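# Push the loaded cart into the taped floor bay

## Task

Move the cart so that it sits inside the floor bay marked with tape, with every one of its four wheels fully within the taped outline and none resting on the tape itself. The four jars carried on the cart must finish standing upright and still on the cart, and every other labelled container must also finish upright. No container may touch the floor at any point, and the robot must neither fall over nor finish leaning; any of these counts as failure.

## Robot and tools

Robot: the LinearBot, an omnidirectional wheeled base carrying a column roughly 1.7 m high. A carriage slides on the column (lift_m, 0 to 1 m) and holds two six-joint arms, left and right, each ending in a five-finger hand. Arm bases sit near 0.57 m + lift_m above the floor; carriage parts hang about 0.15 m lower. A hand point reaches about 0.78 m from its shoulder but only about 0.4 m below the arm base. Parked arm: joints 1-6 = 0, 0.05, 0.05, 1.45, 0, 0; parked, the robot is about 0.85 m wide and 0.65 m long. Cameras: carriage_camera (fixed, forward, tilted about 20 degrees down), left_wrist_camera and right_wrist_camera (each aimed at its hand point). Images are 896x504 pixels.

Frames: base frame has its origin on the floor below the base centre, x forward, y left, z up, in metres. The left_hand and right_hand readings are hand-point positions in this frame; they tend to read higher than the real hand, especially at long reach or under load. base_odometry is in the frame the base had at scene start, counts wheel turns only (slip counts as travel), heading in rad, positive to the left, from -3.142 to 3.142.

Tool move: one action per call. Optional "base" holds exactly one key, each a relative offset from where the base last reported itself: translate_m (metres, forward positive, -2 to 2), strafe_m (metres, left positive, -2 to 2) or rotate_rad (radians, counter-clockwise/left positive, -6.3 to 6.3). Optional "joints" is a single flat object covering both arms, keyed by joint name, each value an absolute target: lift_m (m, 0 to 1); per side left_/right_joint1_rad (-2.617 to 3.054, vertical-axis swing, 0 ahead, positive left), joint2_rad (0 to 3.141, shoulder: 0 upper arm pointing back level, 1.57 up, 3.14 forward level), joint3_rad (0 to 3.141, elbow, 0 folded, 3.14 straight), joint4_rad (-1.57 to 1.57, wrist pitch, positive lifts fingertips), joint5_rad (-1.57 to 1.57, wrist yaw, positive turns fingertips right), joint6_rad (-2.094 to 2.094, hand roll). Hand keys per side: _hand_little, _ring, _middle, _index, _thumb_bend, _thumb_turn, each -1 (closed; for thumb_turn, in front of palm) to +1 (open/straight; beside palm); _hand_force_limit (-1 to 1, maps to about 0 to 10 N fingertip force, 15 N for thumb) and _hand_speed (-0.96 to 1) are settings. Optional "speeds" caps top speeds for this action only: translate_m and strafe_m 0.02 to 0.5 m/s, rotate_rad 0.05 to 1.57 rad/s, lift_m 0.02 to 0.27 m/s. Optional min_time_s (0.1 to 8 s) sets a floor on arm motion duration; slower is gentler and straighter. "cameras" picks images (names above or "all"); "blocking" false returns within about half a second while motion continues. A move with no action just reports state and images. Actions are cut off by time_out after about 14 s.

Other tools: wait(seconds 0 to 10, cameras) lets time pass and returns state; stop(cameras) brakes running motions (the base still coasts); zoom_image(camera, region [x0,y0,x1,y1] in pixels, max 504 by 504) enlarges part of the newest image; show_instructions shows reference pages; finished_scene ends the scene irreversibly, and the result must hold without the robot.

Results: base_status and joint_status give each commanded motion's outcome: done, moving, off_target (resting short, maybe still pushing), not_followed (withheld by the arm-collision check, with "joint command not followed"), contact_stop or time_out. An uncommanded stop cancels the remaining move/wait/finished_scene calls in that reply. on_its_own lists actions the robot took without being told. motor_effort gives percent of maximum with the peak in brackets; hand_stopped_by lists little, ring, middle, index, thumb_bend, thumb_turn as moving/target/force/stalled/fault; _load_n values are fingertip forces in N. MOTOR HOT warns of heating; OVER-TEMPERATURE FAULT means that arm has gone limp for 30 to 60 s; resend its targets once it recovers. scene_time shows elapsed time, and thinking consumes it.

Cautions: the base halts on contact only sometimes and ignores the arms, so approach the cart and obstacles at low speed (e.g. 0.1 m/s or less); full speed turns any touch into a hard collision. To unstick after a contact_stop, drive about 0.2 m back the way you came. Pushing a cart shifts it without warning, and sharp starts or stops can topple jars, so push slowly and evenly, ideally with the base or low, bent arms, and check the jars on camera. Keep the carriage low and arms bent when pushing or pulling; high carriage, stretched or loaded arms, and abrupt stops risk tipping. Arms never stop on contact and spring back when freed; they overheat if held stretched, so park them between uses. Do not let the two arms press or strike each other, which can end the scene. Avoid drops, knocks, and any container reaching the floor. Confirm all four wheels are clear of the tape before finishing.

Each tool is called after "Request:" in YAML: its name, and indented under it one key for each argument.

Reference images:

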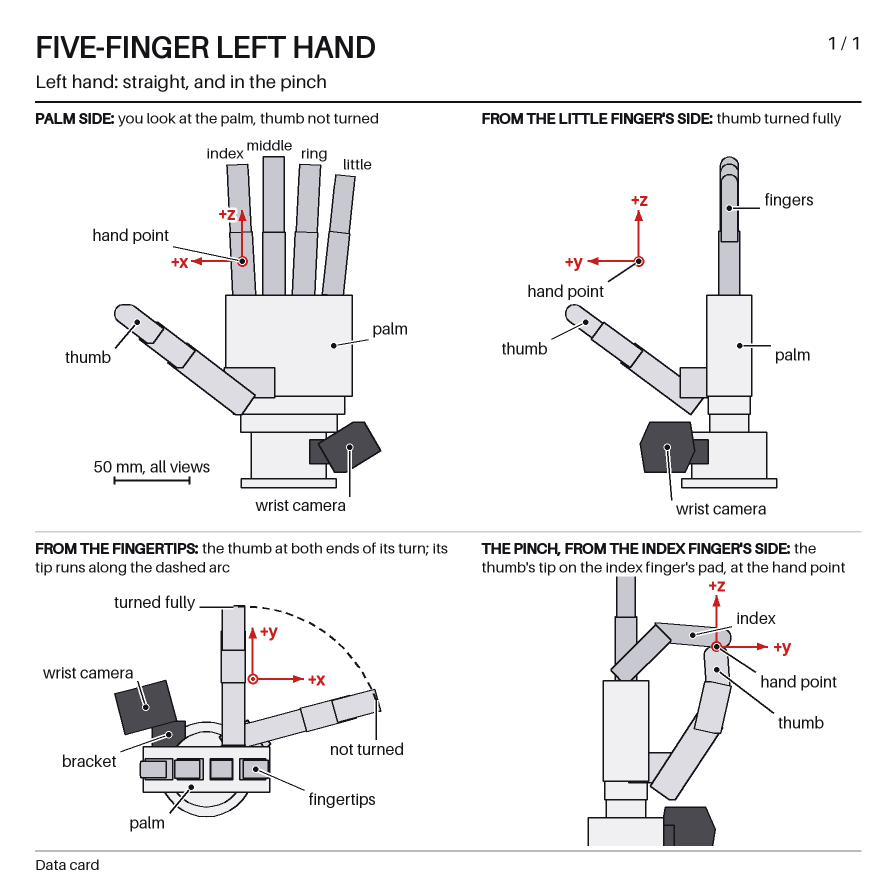

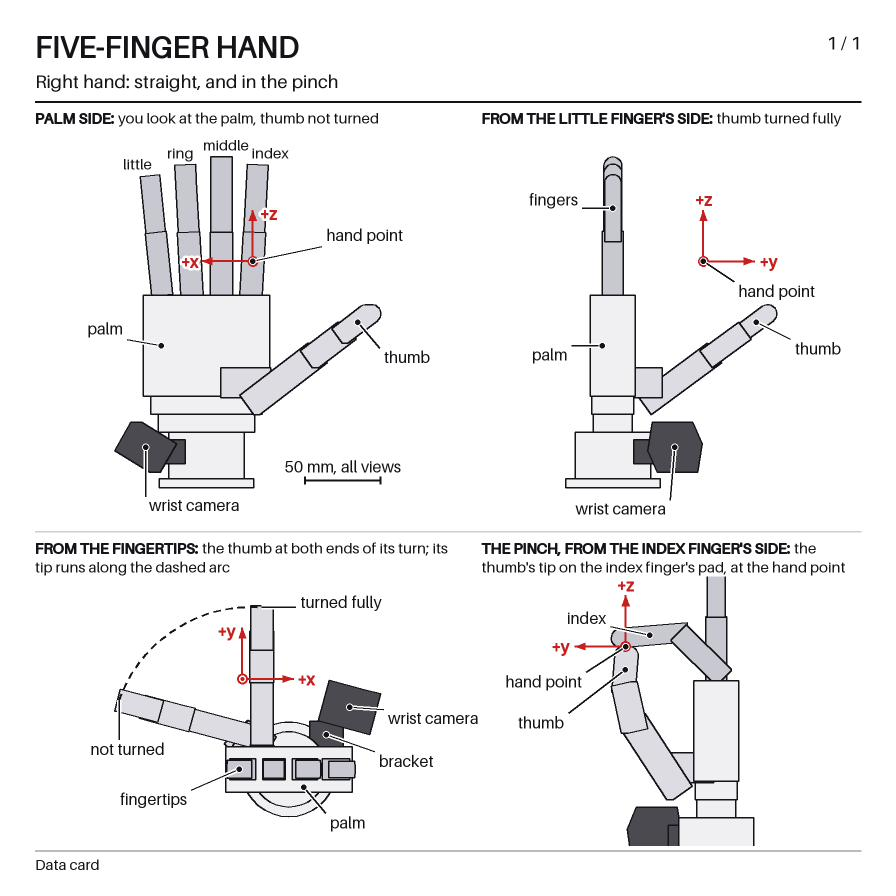

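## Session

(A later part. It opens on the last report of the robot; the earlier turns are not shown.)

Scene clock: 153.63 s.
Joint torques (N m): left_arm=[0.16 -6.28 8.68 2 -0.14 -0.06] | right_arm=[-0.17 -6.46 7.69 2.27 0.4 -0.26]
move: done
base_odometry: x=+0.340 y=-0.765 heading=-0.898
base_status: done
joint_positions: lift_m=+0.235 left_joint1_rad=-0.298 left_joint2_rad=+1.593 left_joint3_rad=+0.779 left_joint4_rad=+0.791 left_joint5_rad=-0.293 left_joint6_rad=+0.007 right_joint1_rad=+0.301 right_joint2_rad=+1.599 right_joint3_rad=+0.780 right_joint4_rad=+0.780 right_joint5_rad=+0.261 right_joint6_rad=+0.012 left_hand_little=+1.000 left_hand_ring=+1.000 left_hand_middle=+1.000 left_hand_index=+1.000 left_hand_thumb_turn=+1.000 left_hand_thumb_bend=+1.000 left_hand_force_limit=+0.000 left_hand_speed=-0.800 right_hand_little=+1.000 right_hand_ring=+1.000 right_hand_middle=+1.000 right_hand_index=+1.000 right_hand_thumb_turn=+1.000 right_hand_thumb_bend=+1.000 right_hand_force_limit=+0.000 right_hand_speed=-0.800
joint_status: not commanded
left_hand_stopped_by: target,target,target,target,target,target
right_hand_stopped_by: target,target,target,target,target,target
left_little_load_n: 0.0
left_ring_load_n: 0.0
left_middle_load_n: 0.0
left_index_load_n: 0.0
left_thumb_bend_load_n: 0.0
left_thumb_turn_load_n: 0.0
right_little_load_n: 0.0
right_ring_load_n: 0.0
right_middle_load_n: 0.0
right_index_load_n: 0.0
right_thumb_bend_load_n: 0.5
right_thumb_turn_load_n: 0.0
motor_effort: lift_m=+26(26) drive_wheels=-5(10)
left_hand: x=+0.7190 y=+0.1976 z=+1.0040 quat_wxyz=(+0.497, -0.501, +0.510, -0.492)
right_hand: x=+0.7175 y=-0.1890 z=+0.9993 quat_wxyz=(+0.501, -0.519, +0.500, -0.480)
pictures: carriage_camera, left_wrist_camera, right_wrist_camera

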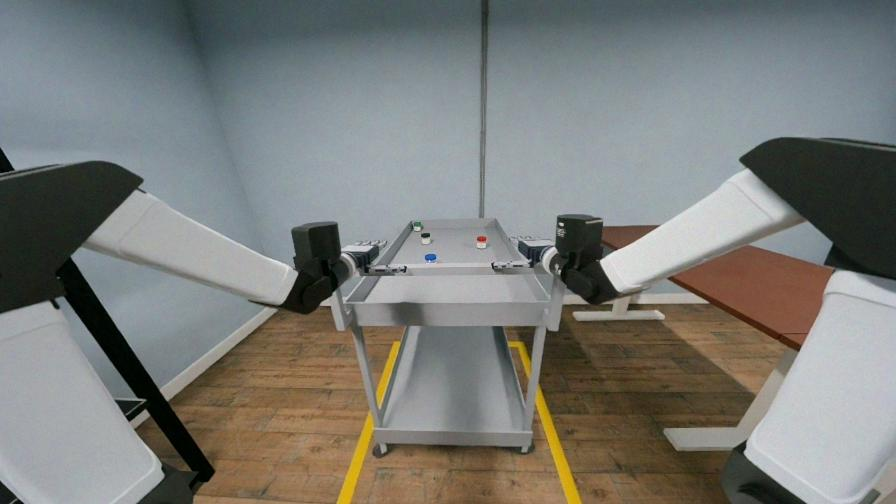

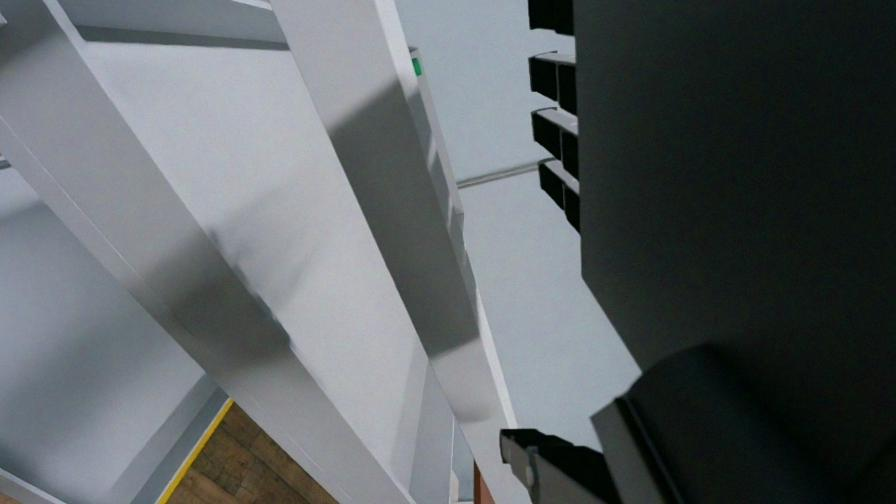

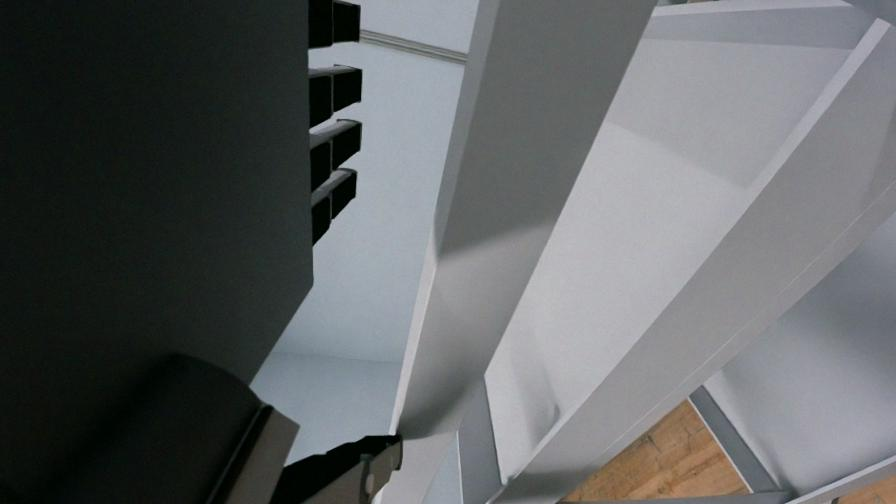

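Request:
move:
  base: {"translate_m": -0.03}
  speeds: {"translate_m": 0.05}

Request:
move:
  joints: {"lift_m": 0.335, "left_hand_thumb_turn": -1, "right_hand_thumb_turn": -1}
  speeds: {"lift_m": 0.1}
  cameras: ["all"]

Request:
zoom_image:
  camera: "carriage_camera"
  region: [320, 200, 590, 420]

Scene clock: 169.90 s.
Joint torques (N m): left_arm=[0.24 -6.32 8.95 2.01 -0.06 0.01] | right_arm=[-0.14 -6.41 7.68 2.23 0.11 -0.26]
move: done
base_odometry: x=+0.321 y=-0.742 heading=-0.898
base_status: done
joint_positions: lift_m=+0.235 left_joint1_rad=-0.298 left_joint2_rad=+1.593 left_joint3_rad=+0.779 left_joint4_rad=+0.791 left_joint5_rad=-0.293 left_joint6_rad=+0.007 right_joint1_rad=+0.300 right_joint2_rad=+1.599 right_joint3_rad=+0.780 right_joint4_rad=+0.783 right_joint5_rad=+0.291 right_joint6_rad=+0.012 left_hand_little=+1.000 left_hand_ring=+1.000 left_hand_middle=+1.000 left_hand_index=+1.000 left_hand_thumb_turn=+1.000 left_hand_thumb_bend=+1.000 left_hand_force_limit=+0.000 left_hand_speed=-0.800 right_hand_little=+1.000 right_hand_ring=+1.000 right_hand_middle=+1.000 right_hand_index=+1.000 right_hand_thumb_turn=+1.000 right_hand_thumb_bend=+1.000 right_hand_force_limit=+0.000 right_hand_speed=-0.800
joint_status: not commanded
left_hand_stopped_by: target,target,target,target,target,target
right_hand_stopped_by: target,target,target,target,target,target
left_little_load_n: -0.5
left_ring_load_n: 0.0
left_middle_load_n: 0.0
left_index_load_n: 0.0
left_thumb_bend_load_n: 0.0
left_thumb_turn_load_n: 0.0
right_little_load_n: 0.0
right_ring_load_n: 0.0
right_middle_load_n: -0.5
right_index_load_n: 0.0
right_thumb_bend_load_n: 0.0
right_thumb_turn_load_n: 0.0
motor_effort: lift_m=+26(26) drive_wheels=+1(11)
left_hand: x=+0.7191 y=+0.1977 z=+1.0040 quat_wxyz=(+0.497, -0.501, +0.510, -0.492)
right_hand: x=+0.7188 y=-0.1949 z=+1.0002 quat_wxyz=(+0.494, -0.510, +0.507, -0.489)
pictures: none

Scene clock: 175.53 s.
Joint torques (N m): left_arm=[0.06 -6.42 8.72 1.96 -0.09 -0.06] | right_arm=[-0.14 -6.43 7.64 2.14 0.1 -0.27]
move: done
base_odometry: x=+0.321 y=-0.742 heading=-0.898
base_status: not commanded
joint_positions: lift_m=+0.335 left_joint1_rad=-0.298 left_joint2_rad=+1.594 left_joint3_rad=+0.779 left_joint4_rad=+0.792 left_joint5_rad=-0.293 left_joint6_rad=+0.006 right_joint1_rad=+0.300 right_joint2_rad=+1.600 right_joint3_rad=+0.781 right_joint4_rad=+0.790 right_joint5_rad=+0.292 right_joint6_rad=+0.012 left_hand_little=+1.000 left_hand_ring=+1.000 left_hand_middle=+1.000 left_hand_index=+1.000 left_hand_thumb_turn=-1.000 left_hand_thumb_bend=+1.000 left_hand_force_limit=+0.000 left_hand_speed=-0.800 right_hand_little=+1.000 right_hand_ring=+1.000 right_hand_middle=+1.000 right_hand_index=+1.000 right_hand_thumb_turn=-1.000 right_hand_thumb_bend=+1.000 right_hand_force_limit=+0.000 right_hand_speed=-0.800
joint_status: all done
left_hand_stopped_by: target,target,target,target,target,target
right_hand_stopped_by: target,target,target,target,target,target
left_little_load_n: 0.0
left_ring_load_n: 0.0
left_middle_load_n: 0.0
left_index_load_n: 0.0
left_thumb_bend_load_n: 0.0
left_thumb_turn_load_n: 0.0
right_little_load_n: 0.0
right_ring_load_n: 0.0
right_middle_load_n: 0.0
right_index_load_n: 0.0
right_thumb_bend_load_n: 0.0
right_thumb_turn_load_n: 0.0
motor_effort: lift_m=+25(30) drive_wheels=+0(2)
left_hand: x=+0.7194 y=+0.1976 z=+1.1043 quat_wxyz=(+0.497, -0.501, +0.510, -0.493)
right_hand: x=+0.7195 y=-0.1948 z=+1.1022 quat_wxyz=(+0.496, -0.508, +0.506, -0.490)
pictures: carriage_camera, left_wrist_camera, right_wrist_camera

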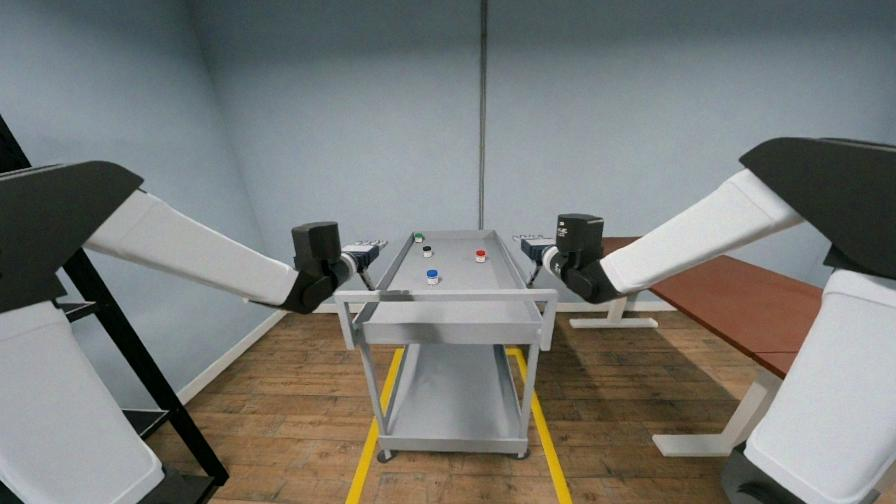

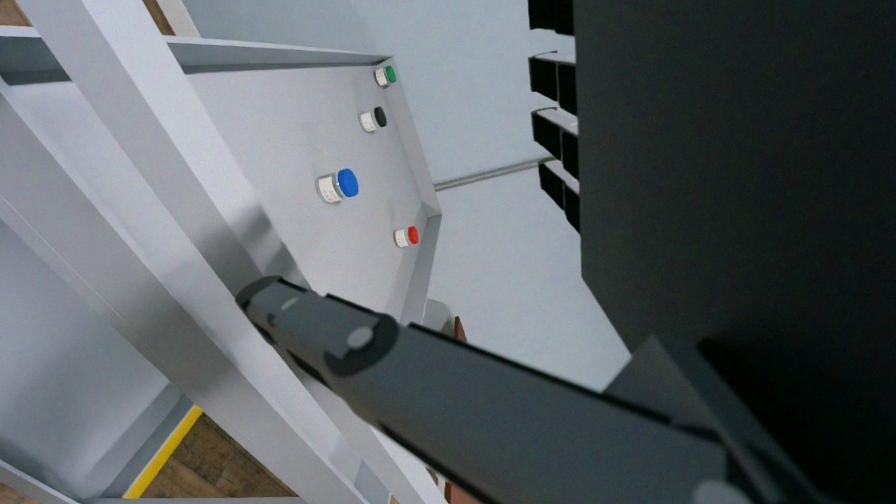

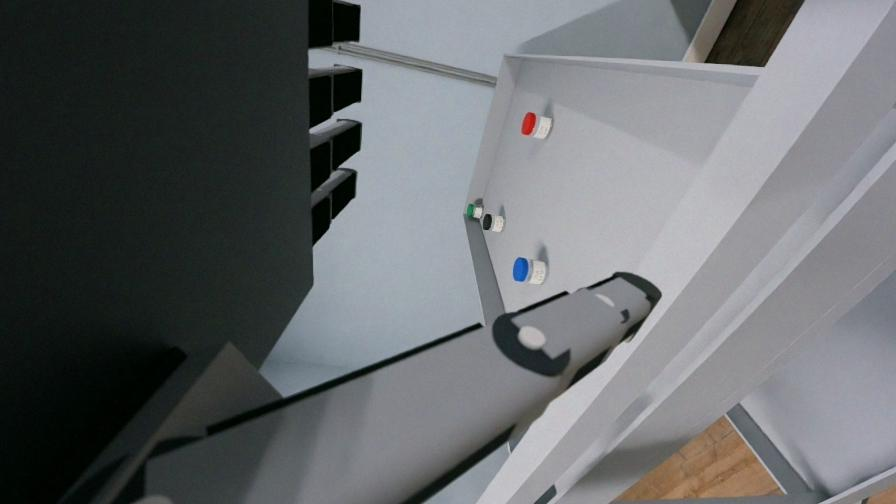

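Scaled by 1.867.

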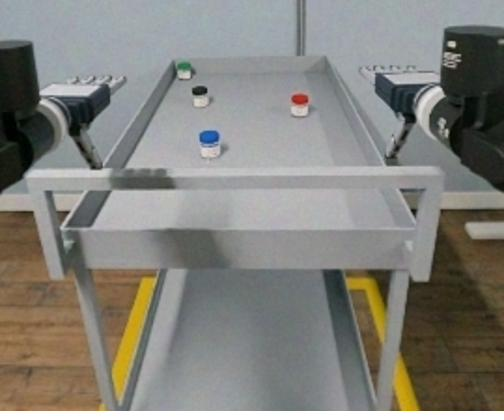

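Request:
move:
  base: {"translate_m": 0.015}
  speeds: {"translate_m": 0.05}

Request:
move:
  joints: {"lift_m": 0.28}
  speeds: {"lift_m": 0.04}
  cameras: ["all"]

Request:
zoom_image:
  camera: "carriage_camera"
  region: [320, 220, 460, 340]

Request:
zoom_image:
  camera: "carriage_camera"
  region: [450, 220, 590, 340]

Scene clock: 189.07 s.
Joint torques (N m): left_arm=[-0.03 -6.32 8.8 2 -0.09 -0.05] | right_arm=[-0.13 -6.42 7.69 2.15 0.09 -0.27]
move: done
base_odometry: x=+0.330 y=-0.753 heading=-0.898
base_status: done
joint_positions: lift_m=+0.335 left_joint1_rad=-0.298 left_joint2_rad=+1.594 left_joint3_rad=+0.779 left_joint4_rad=+0.792 left_joint5_rad=-0.294 left_joint6_rad=+0.006 right_joint1_rad=+0.300 right_joint2_rad=+1.600 right_joint3_rad=+0.781 right_joint4_rad=+0.790 right_joint5_rad=+0.293 right_joint6_rad=+0.012 left_hand_little=+1.000 left_hand_ring=+1.000 left_hand_middle=+1.000 left_hand_index=+1.000 left_hand_thumb_turn=-1.000 left_hand_thumb_bend=+1.000 left_hand_force_limit=+0.000 left_hand_speed=-0.800 right_hand_little=+1.000 right_hand_ring=+1.000 right_hand_middle=+1.000 right_hand_index=+1.000 right_hand_thumb_turn=-1.000 right_hand_thumb_bend=+1.000 right_hand_force_limit=+0.000 right_hand_speed=-0.800
joint_status: not commanded
left_hand_stopped_by: target,target,target,target,target,target
right_hand_stopped_by: target,target,target,target,target,target
left_little_load_n: 0.0
left_ring_load_n: 0.0
left_middle_load_n: 0.0
left_index_load_n: 0.0
left_thumb_bend_load_n: 0.0
left_thumb_turn_load_n: 0.0
right_little_load_n: 0.0
right_ring_load_n: 0.0
right_middle_load_n: 0.0
right_index_load_n: 0.0
right_thumb_bend_load_n: 0.0
right_thumb_turn_load_n: 0.0
motor_effort: lift_m=+25(25) drive_wheels=-4(6)
left_hand: x=+0.7193 y=+0.1975 z=+1.1041 quat_wxyz=(+0.497, -0.501, +0.510, -0.492)
right_hand: x=+0.7195 y=-0.1950 z=+1.1021 quat_wxyz=(+0.496, -0.508, +0.506, -0.490)
pictures: none

Scene clock: 190.77 s.
Joint torques (N m): left_arm=[0.25 -6.49 8.75 1.96 -0.08 -0.1] | right_arm=[-0.16 -6.48 7.62 2.18 0.1 -0.28]
move: done
base_odometry: x=+0.330 y=-0.753 heading=-0.898
base_status: not commanded
joint_positions: lift_m=+0.280 left_joint1_rad=-0.298 left_joint2_rad=+1.594 left_joint3_rad=+0.779 left_joint4_rad=+0.791 left_joint5_rad=-0.294 left_joint6_rad=+0.006 right_joint1_rad=+0.300 right_joint2_rad=+1.600 right_joint3_rad=+0.781 right_joint4_rad=+0.788 right_joint5_rad=+0.293 right_joint6_rad=+0.012 left_hand_little=+1.000 left_hand_ring=+1.000 left_hand_middle=+1.000 left_hand_index=+1.000 left_hand_thumb_turn=-1.000 left_hand_thumb_bend=+1.000 left_hand_force_limit=+0.000 left_hand_speed=-0.800 right_hand_little=+1.000 right_hand_ring=+1.000 right_hand_middle=+1.000 right_hand_index=+1.000 right_hand_thumb_turn=-1.000 right_hand_thumb_bend=+1.000 right_hand_force_limit=+0.000 right_hand_speed=-0.800
joint_status: all done
left_hand_stopped_by: target,target,target,target,target,target
right_hand_stopped_by: target,target,target,target,target,target
left_little_load_n: 0.0
left_ring_load_n: 0.0
left_middle_load_n: 0.0
left_index_load_n: 0.0
left_thumb_bend_load_n: 0.0
left_thumb_turn_load_n: 0.0
right_little_load_n: 0.0
right_ring_load_n: 0.0
right_middle_load_n: 0.0
right_index_load_n: 0.0
right_thumb_bend_load_n: 0.0
right_thumb_turn_load_n: 0.0
motor_effort: lift_m=+26(28) drive_wheels=-3(4)
left_hand: x=+0.7192 y=+0.1975 z=+1.0488 quat_wxyz=(+0.497, -0.501, +0.510, -0.492)
right_hand: x=+0.7194 y=-0.1950 z=+1.0464 quat_wxyz=(+0.495, -0.508, +0.506, -0.490)
pictures: carriage_camera, left_wrist_camera, right_wrist_camera

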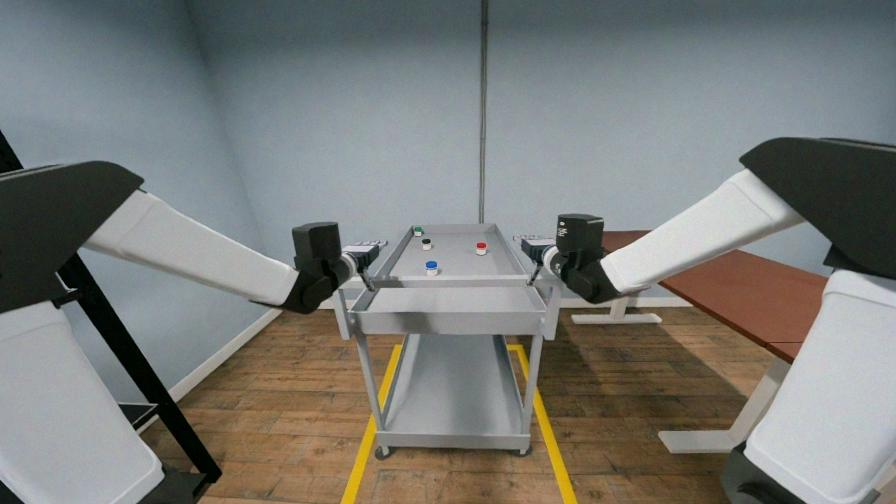

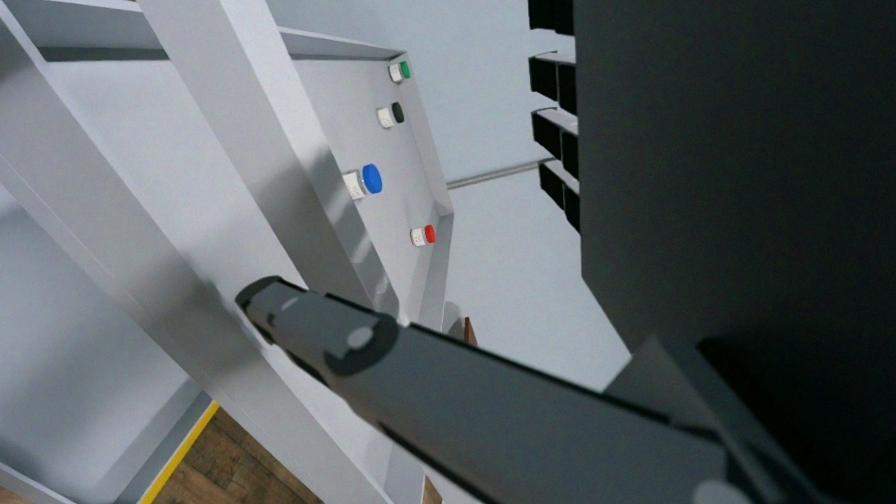

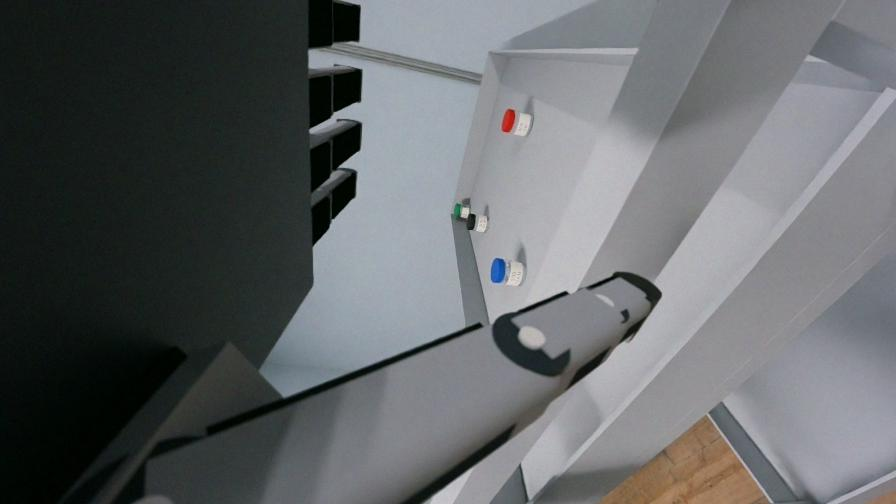

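Scaled by 3.600.

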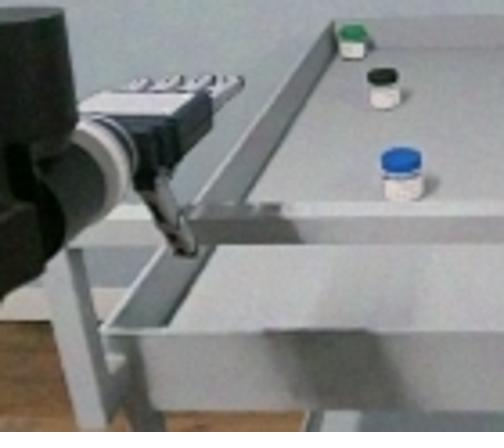

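Scaled by 3.600.

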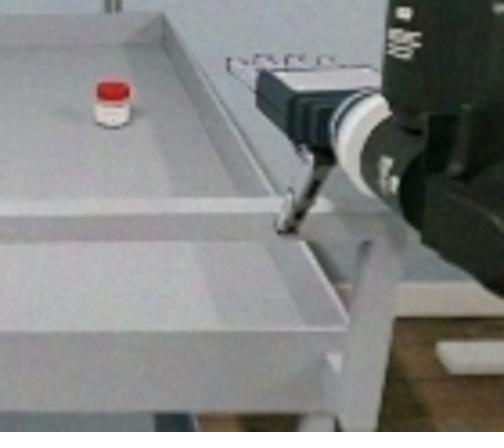

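Request:
move:
  joints: {"lift_m": 0.24}
  speeds: {"lift_m": 0.03}
  cameras: ["all"]

Scene clock: 194.90 s.
Joint torques (N m): left_arm=[0.17 -6.3 8.84 1.98 -0.09 -0.07] | right_arm=[-0.18 -6.46 7.65 2.17 0.1 -0.28]
move: done
base_odometry: x=+0.330 y=-0.753 heading=-0.898
base_status: not commanded
joint_positions: lift_m=+0.240 left_joint1_rad=-0.298 left_joint2_rad=+1.594 left_joint3_rad=+0.779 left_joint4_rad=+0.790 left_joint5_rad=-0.294 left_joint6_rad=+0.006 right_joint1_rad=+0.300 right_joint2_rad=+1.600 right_joint3_rad=+0.781 right_joint4_rad=+0.788 right_joint5_rad=+0.293 right_joint6_rad=+0.012 left_hand_little=+1.000 left_hand_ring=+1.000 left_hand_middle=+1.000 left_hand_index=+1.000 left_hand_thumb_turn=-1.000 left_hand_thumb_bend=+1.000 left_hand_force_limit=+0.000 left_hand_speed=-0.800 right_hand_little=+1.000 right_hand_ring=+1.000 right_hand_middle=+1.000 right_hand_index=+1.000 right_hand_thumb_turn=-1.000 right_hand_thumb_bend=+1.000 right_hand_force_limit=+0.000 right_hand_speed=-0.800
joint_status: all done
left_hand_stopped_by: target,target,target,target,target,target
right_hand_stopped_by: target,target,target,target,target,target
left_little_load_n: 0.0
left_ring_load_n: 0.0
left_middle_load_n: 0.0
left_index_load_n: 0.0
left_thumb_bend_load_n: 0.0
left_thumb_turn_load_n: 0.0
right_little_load_n: 0.5
right_ring_load_n: 0.0
right_middle_load_n: 0.0
right_index_load_n: 0.0
right_thumb_bend_load_n: 0.0
right_thumb_turn_load_n: 0.0
motor_effort: lift_m=+26(29) drive_wheels=-2(4)
left_hand: x=+0.7192 y=+0.1975 z=+1.0086 quat_wxyz=(+0.496, -0.501, +0.510, -0.492)
right_hand: x=+0.7194 y=-0.1950 z=+1.0064 quat_wxyz=(+0.495, -0.508, +0.506, -0.490)
pictures: carriage_camera, left_wrist_camera, right_wrist_camera

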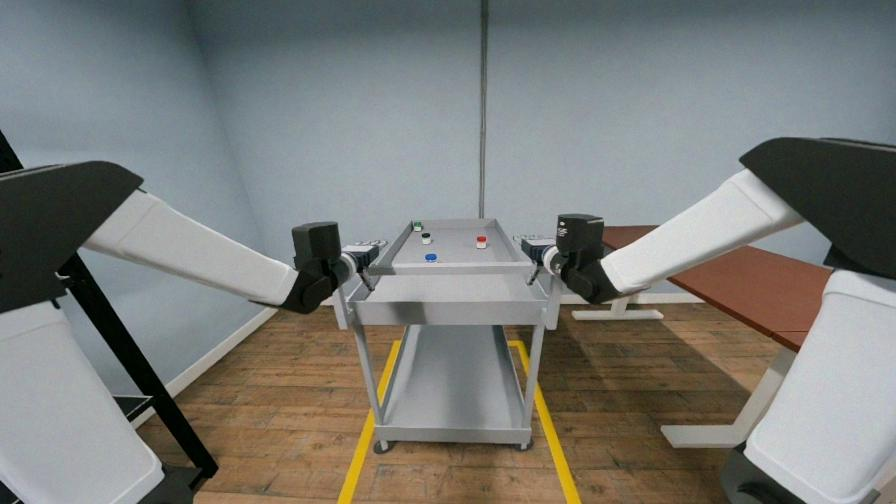

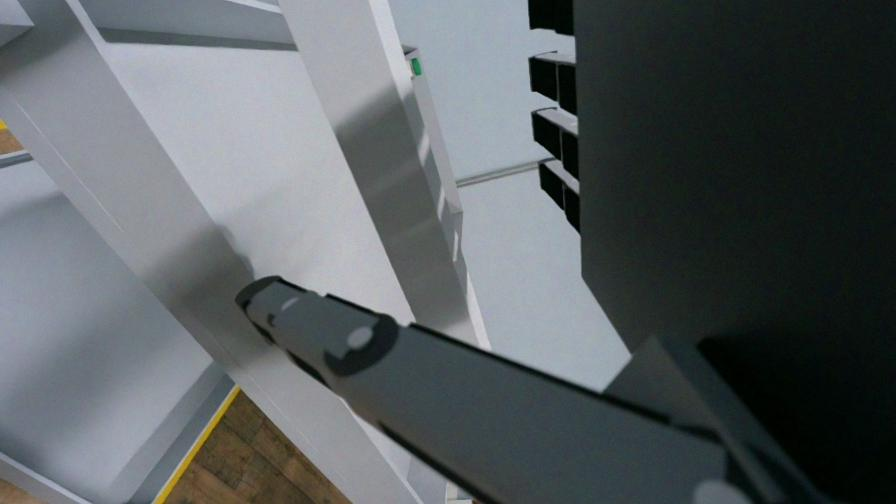

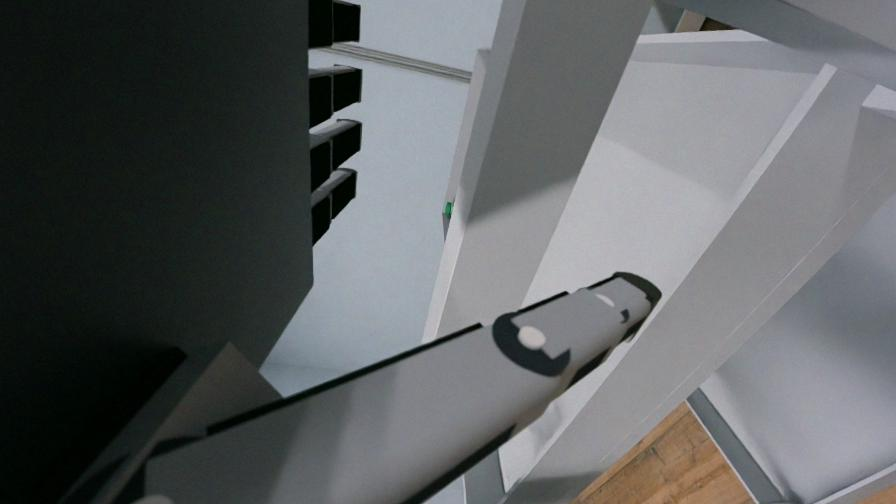

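Request:
move:
  joints: {"left_hand_force_limit": -0.4, "right_hand_force_limit": -0.4, "left_hand_speed": -0.85, "right_hand_speed": -0.85, "left_hand_little": 0, "left_hand_ring": 0, "left_hand_middle": 0, "left_hand_index": 0, "right_hand_little": 0, "right_hand_ring": 0, "right_hand_middle": 0, "right_hand_index": 0}
  cameras: ["all"]

Scene clock: 201.33 s.
Joint torques (N m): left_arm=[0.16 -6.38 8.51 1.7 -0.11 -0.03] | right_arm=[-0.13 -6.56 7.64 2.18 0.09 -0.27]
move: off_target
base_odometry: x=+0.330 y=-0.753 heading=-0.898
base_status: not commanded
joint_positions: lift_m=+0.240 left_joint1_rad=-0.298 left_joint2_rad=+1.594 left_joint3_rad=+0.782 left_joint4_rad=+0.822 left_joint5_rad=-0.294 left_joint6_rad=+0.003 right_joint1_rad=+0.300 right_joint2_rad=+1.600 right_joint3_rad=+0.781 right_joint4_rad=+0.788 right_joint5_rad=+0.293 right_joint6_rad=+0.012 left_hand_little=+0.000 left_hand_ring=+0.000 left_hand_middle=+0.127 left_hand_index=+0.000 left_hand_thumb_turn=-1.000 left_hand_thumb_bend=+1.000 left_hand_force_limit=-0.400 left_hand_speed=-0.850 right_hand_little=+0.000 right_hand_ring=+0.000 right_hand_middle=+0.000 right_hand_index=+0.000 right_hand_thumb_turn=-1.000 right_hand_thumb_bend=+1.000 right_hand_force_limit=-0.400 right_hand_speed=-0.850
joint_status: left_hand_middle off_target (ended at +0.127, target +0.000); the others done
left_hand_stopped_by: target,target,force,target,target,target
right_hand_stopped_by: target,target,target,target,target,target
left_little_load_n: -0.5
left_ring_load_n: 0.0
left_middle_load_n: 0.0
left_index_load_n: 1.5
left_thumb_bend_load_n: 0.0
left_thumb_turn_load_n: 0.0
right_little_load_n: 0.0
right_ring_load_n: 0.0
right_middle_load_n: 0.0
right_index_load_n: 0.0
right_thumb_bend_load_n: 0.0
right_thumb_turn_load_n: 0.0
motor_effort: lift_m=+26(26) drive_wheels=-3(4)
left_hand: x=+0.7215 y=+0.1966 z=+1.0183 quat_wxyz=(+0.501, -0.496, +0.499, -0.503)
right_hand: x=+0.7194 y=-0.1950 z=+1.0064 quat_wxyz=(+0.495, -0.508, +0.506, -0.490)
pictures: carriage_camera, left_wrist_camera, right_wrist_camera

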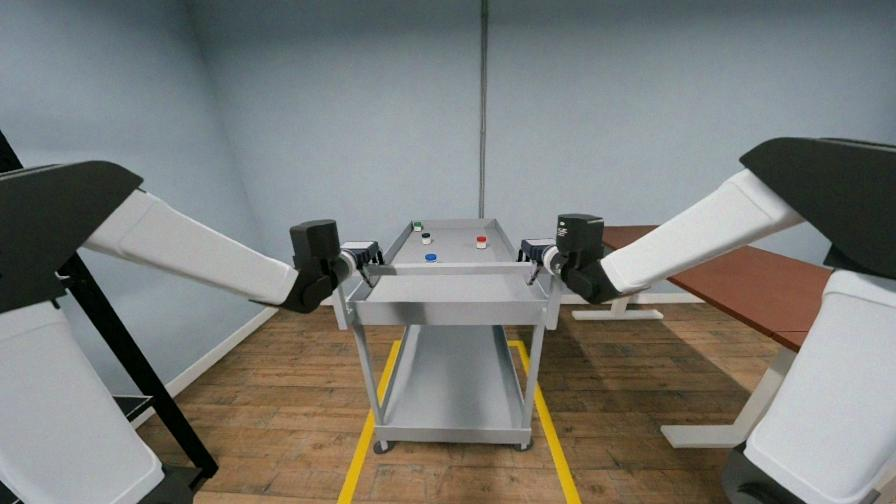

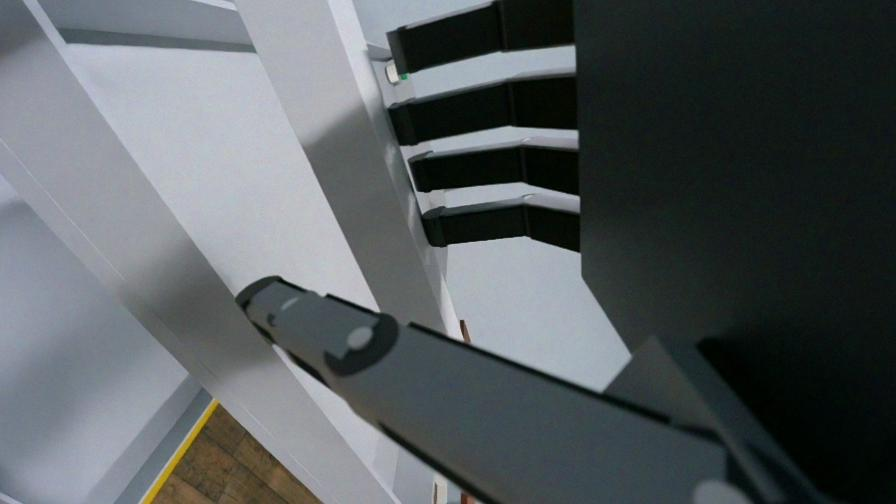

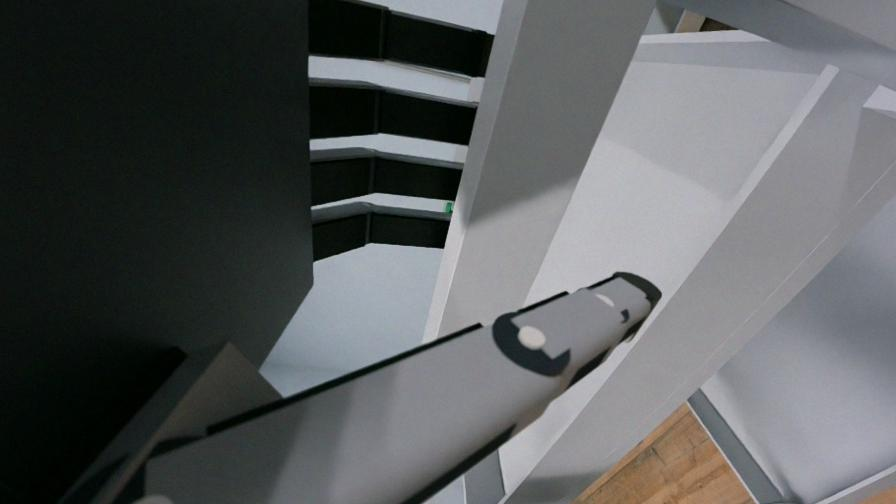

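Request:
move:
  joints: {"left_hand_little": 1, "left_hand_ring": 1, "left_hand_middle": 1, "left_hand_index": 1}

Request:
move:
  joints: {"left_joint2_rad": 1.674, "left_joint3_rad": 0.874, "left_joint4_rad": 0.8}
  min_time_s: 2
  cameras: ["carriage_camera", "left_wrist_camera"]

Scene clock: 209.90 s.
Joint torques (N m): left_arm=[0.25 -6.31 8.54 1.9 -0.12 -0.03] | right_arm=[-0.14 -6.43 7.64 2.17 0.09 -0.28]
move: done
base_odometry: x=+0.330 y=-0.753 heading=-0.898
base_status: not commanded
joint_positions: lift_m=+0.240 left_joint1_rad=-0.298 left_joint2_rad=+1.594 left_joint3_rad=+0.782 left_joint4_rad=+0.802 left_joint5_rad=-0.294 left_joint6_rad=+0.003 right_joint1_rad=+0.300 right_joint2_rad=+1.600 right_joint3_rad=+0.781 right_joint4_rad=+0.788 right_joint5_rad=+0.293 right_joint6_rad=+0.012 left_hand_little=+1.000 left_hand_ring=+1.000 left_hand_middle=+1.000 left_hand_index=+1.000 left_hand_thumb_turn=-1.000 left_hand_thumb_bend=+1.000 left_hand_force_limit=-0.400 left_hand_speed=-0.850 right_hand_little=+0.000 right_hand_ring=+0.000 right_hand_middle=+0.000 right_hand_index=+0.000 right_hand_thumb_turn=-1.000 right_hand_thumb_bend=+1.000 right_hand_force_limit=-0.400 right_hand_speed=-0.850
joint_status: all done
left_hand_stopped_by: target,target,target,target,target,target
right_hand_stopped_by: target,target,target,target,target,target
left_little_load_n: -0.5
left_ring_load_n: 0.0
left_middle_load_n: 0.0
left_index_load_n: 0.0
left_thumb_bend_load_n: 0.0
left_thumb_turn_load_n: 0.0
right_little_load_n: 0.5
right_ring_load_n: 0.0
right_middle_load_n: 0.0
right_index_load_n: 0.0
right_thumb_bend_load_n: 0.0
right_thumb_turn_load_n: 0.0
motor_effort: lift_m=+26(26) drive_wheels=-3(4)
left_hand: x=+0.7203 y=+0.1969 z=+1.0129 quat_wxyz=(+0.498, -0.500, +0.505, -0.497)
right_hand: x=+0.7194 y=-0.1950 z=+1.0064 quat_wxyz=(+0.495, -0.508, +0.506, -0.490)
pictures: none

Scene clock: 212.20 s.
Joint torques (N m): left_arm=[0.1 -6 9.7 1.9 -0.05 0.03] | right_arm=[-0.13 -6.43 7.64 2.17 0.09 -0.28]
move: done
base_odometry: x=+0.330 y=-0.753 heading=-0.898
base_status: not commanded
joint_positions: lift_m=+0.240 left_joint1_rad=-0.298 left_joint2_rad=+1.659 left_joint3_rad=+0.842 left_joint4_rad=+0.801 left_joint5_rad=-0.294 left_joint6_rad=+0.003 right_joint1_rad=+0.300 right_joint2_rad=+1.600 right_joint3_rad=+0.781 right_joint4_rad=+0.788 right_joint5_rad=+0.293 right_joint6_rad=+0.012 left_hand_little=+1.000 left_hand_ring=+1.000 left_hand_middle=+1.000 left_hand_index=+1.000 left_hand_thumb_turn=-1.000 left_hand_thumb_bend=+1.000 left_hand_force_limit=-0.400 left_hand_speed=-0.850 right_hand_little=+0.000 right_hand_ring=+0.000 right_hand_middle=+0.000 right_hand_index=+0.000 right_hand_thumb_turn=-1.000 right_hand_thumb_bend=+1.000 right_hand_force_limit=-0.400 right_hand_speed=-0.850
joint_status: all done
left_hand_stopped_by: target,target,target,target,target,target
right_hand_stopped_by: target,target,target,target,target,target
left_little_load_n: 0.0
left_ring_load_n: 0.0
left_middle_load_n: 0.0
left_index_load_n: -0.5
left_thumb_bend_load_n: 0.5
left_thumb_turn_load_n: 0.0
right_little_load_n: 0.0
right_ring_load_n: 0.0
right_middle_load_n: 0.0
right_index_load_n: 0.0
right_thumb_bend_load_n: 0.0
right_thumb_turn_load_n: 0.0
motor_effort: lift_m=+26(26) drive_wheels=-3(4)
left_hand: x=+0.7358 y=+0.1921 z=+1.0095 quat_wxyz=(+0.497, -0.501, +0.507, -0.496)
right_hand: x=+0.7194 y=-0.1950 z=+1.0064 quat_wxyz=(+0.495, -0.508, +0.506, -0.490)

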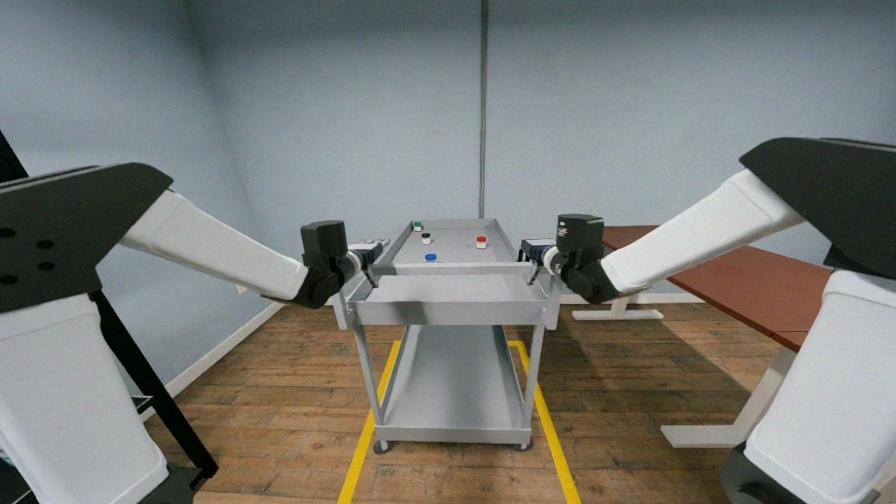

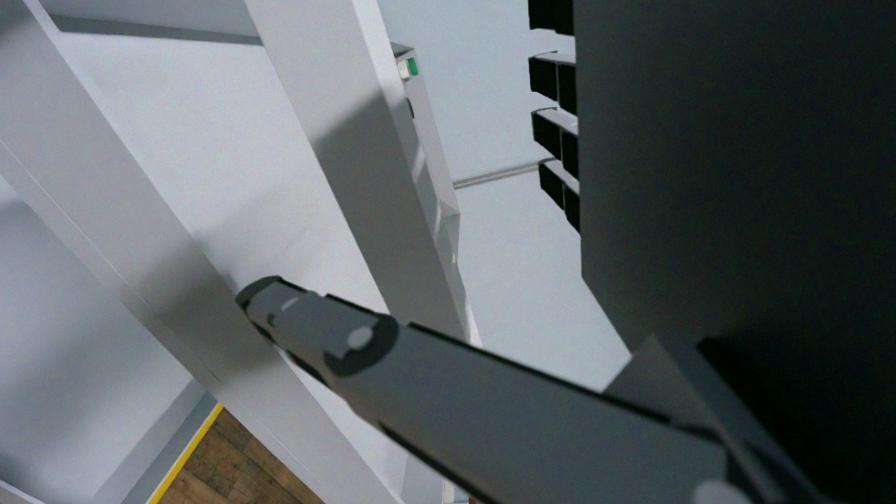

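Request:
move:
  joints: {"left_hand_little": 0.01, "left_hand_ring": 0.01, "left_hand_middle": 0.01, "left_hand_index": 0.01}
  cameras: ["all"]

Request:
zoom_image:
  camera: "carriage_camera"
  region: [320, 220, 460, 340]

Scene clock: 218.73 s.
Joint torques (N m): left_arm=[0.27 -6.09 9.87 1.89 -0.13 0.03] | right_arm=[-0.14 -6.43 7.64 2.17 0.1 -0.28]
move: done
base_odometry: x=+0.330 y=-0.753 heading=-0.898
base_status: not commanded
joint_positions: lift_m=+0.240 left_joint1_rad=-0.298 left_joint2_rad=+1.659 left_joint3_rad=+0.842 left_joint4_rad=+0.801 left_joint5_rad=-0.294 left_joint6_rad=+0.003 right_joint1_rad=+0.300 right_joint2_rad=+1.600 right_joint3_rad=+0.781 right_joint4_rad=+0.788 right_joint5_rad=+0.293 right_joint6_rad=+0.012 left_hand_little=+0.010 left_hand_ring=+0.010 left_hand_middle=+0.010 left_hand_index=+0.010 left_hand_thumb_turn=-1.000 left_hand_thumb_bend=+1.000 left_hand_force_limit=-0.400 left_hand_speed=-0.850 right_hand_little=+0.000 right_hand_ring=+0.000 right_hand_middle=+0.000 right_hand_index=+0.000 right_hand_thumb_turn=-1.000 right_hand_thumb_bend=+1.000 right_hand_force_limit=-0.400 right_hand_speed=-0.850
joint_status: all done
left_hand_stopped_by: target,target,target,target,target,target
right_hand_stopped_by: target,target,target,target,target,target
left_little_load_n: 0.0
left_ring_load_n: 0.0
left_middle_load_n: 0.0
left_index_load_n: 0.0
left_thumb_bend_load_n: 0.0
left_thumb_turn_load_n: 0.0
right_little_load_n: 0.0
right_ring_load_n: 0.0
right_middle_load_n: 0.0
right_index_load_n: 0.0
right_thumb_bend_load_n: 0.0
right_thumb_turn_load_n: 0.0
motor_effort: lift_m=+26(26) drive_wheels=-3(4)
left_hand: x=+0.7358 y=+0.1921 z=+1.0095 quat_wxyz=(+0.497, -0.501, +0.507, -0.496)
right_hand: x=+0.7194 y=-0.1950 z=+1.0064 quat_wxyz=(+0.495, -0.508, +0.506, -0.490)
pictures: carriage_camera, left_wrist_camera, right_wrist_camera

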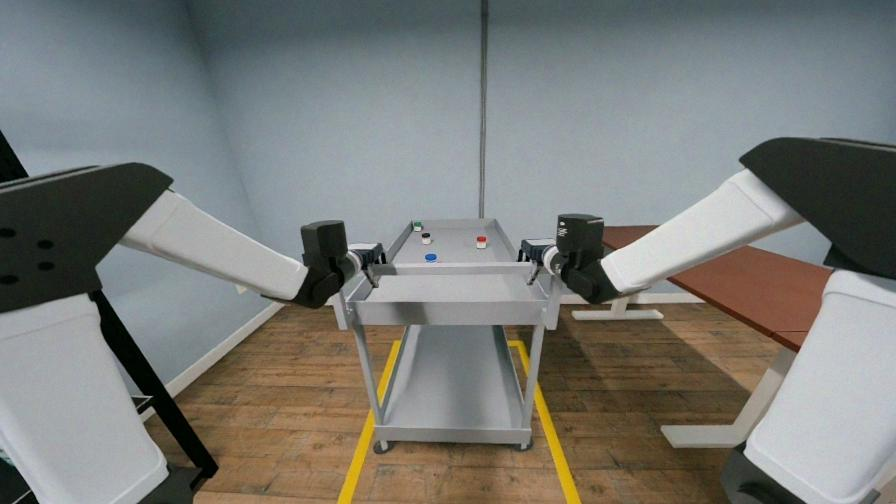

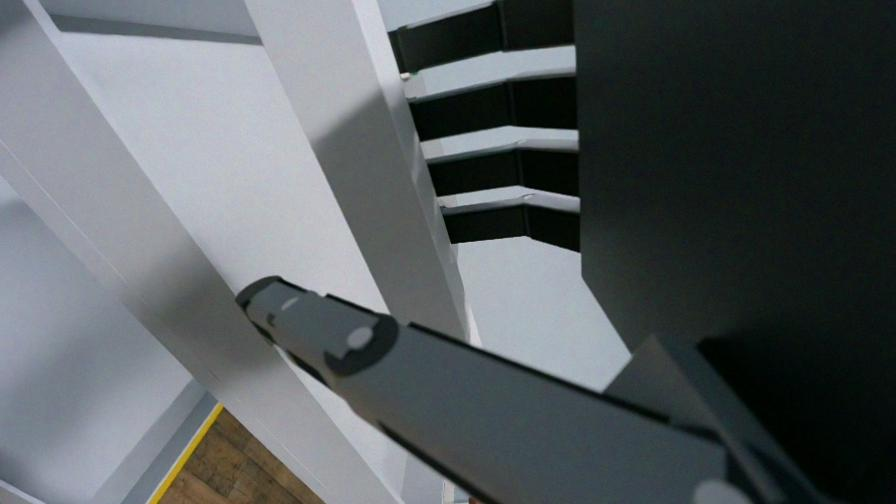

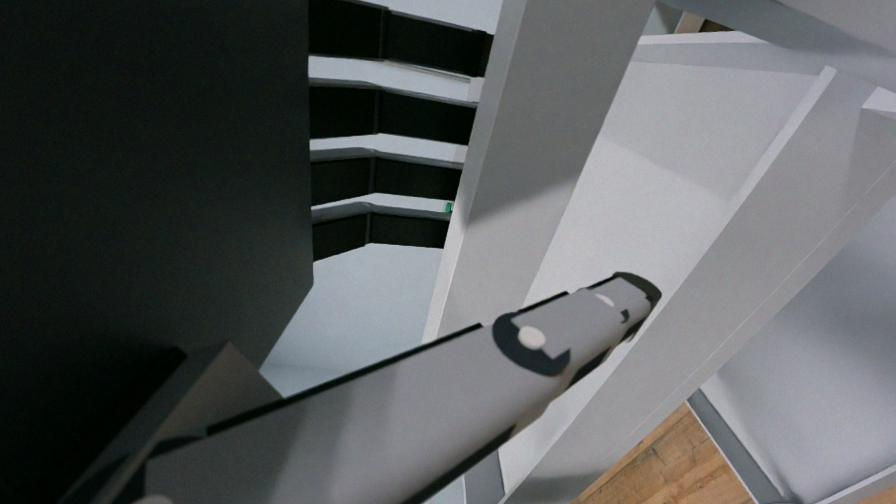

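Scaled by 3.600.

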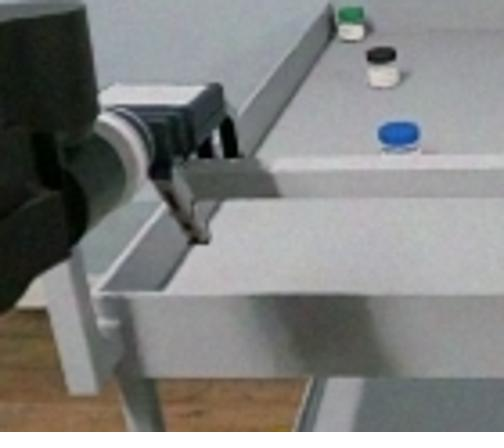

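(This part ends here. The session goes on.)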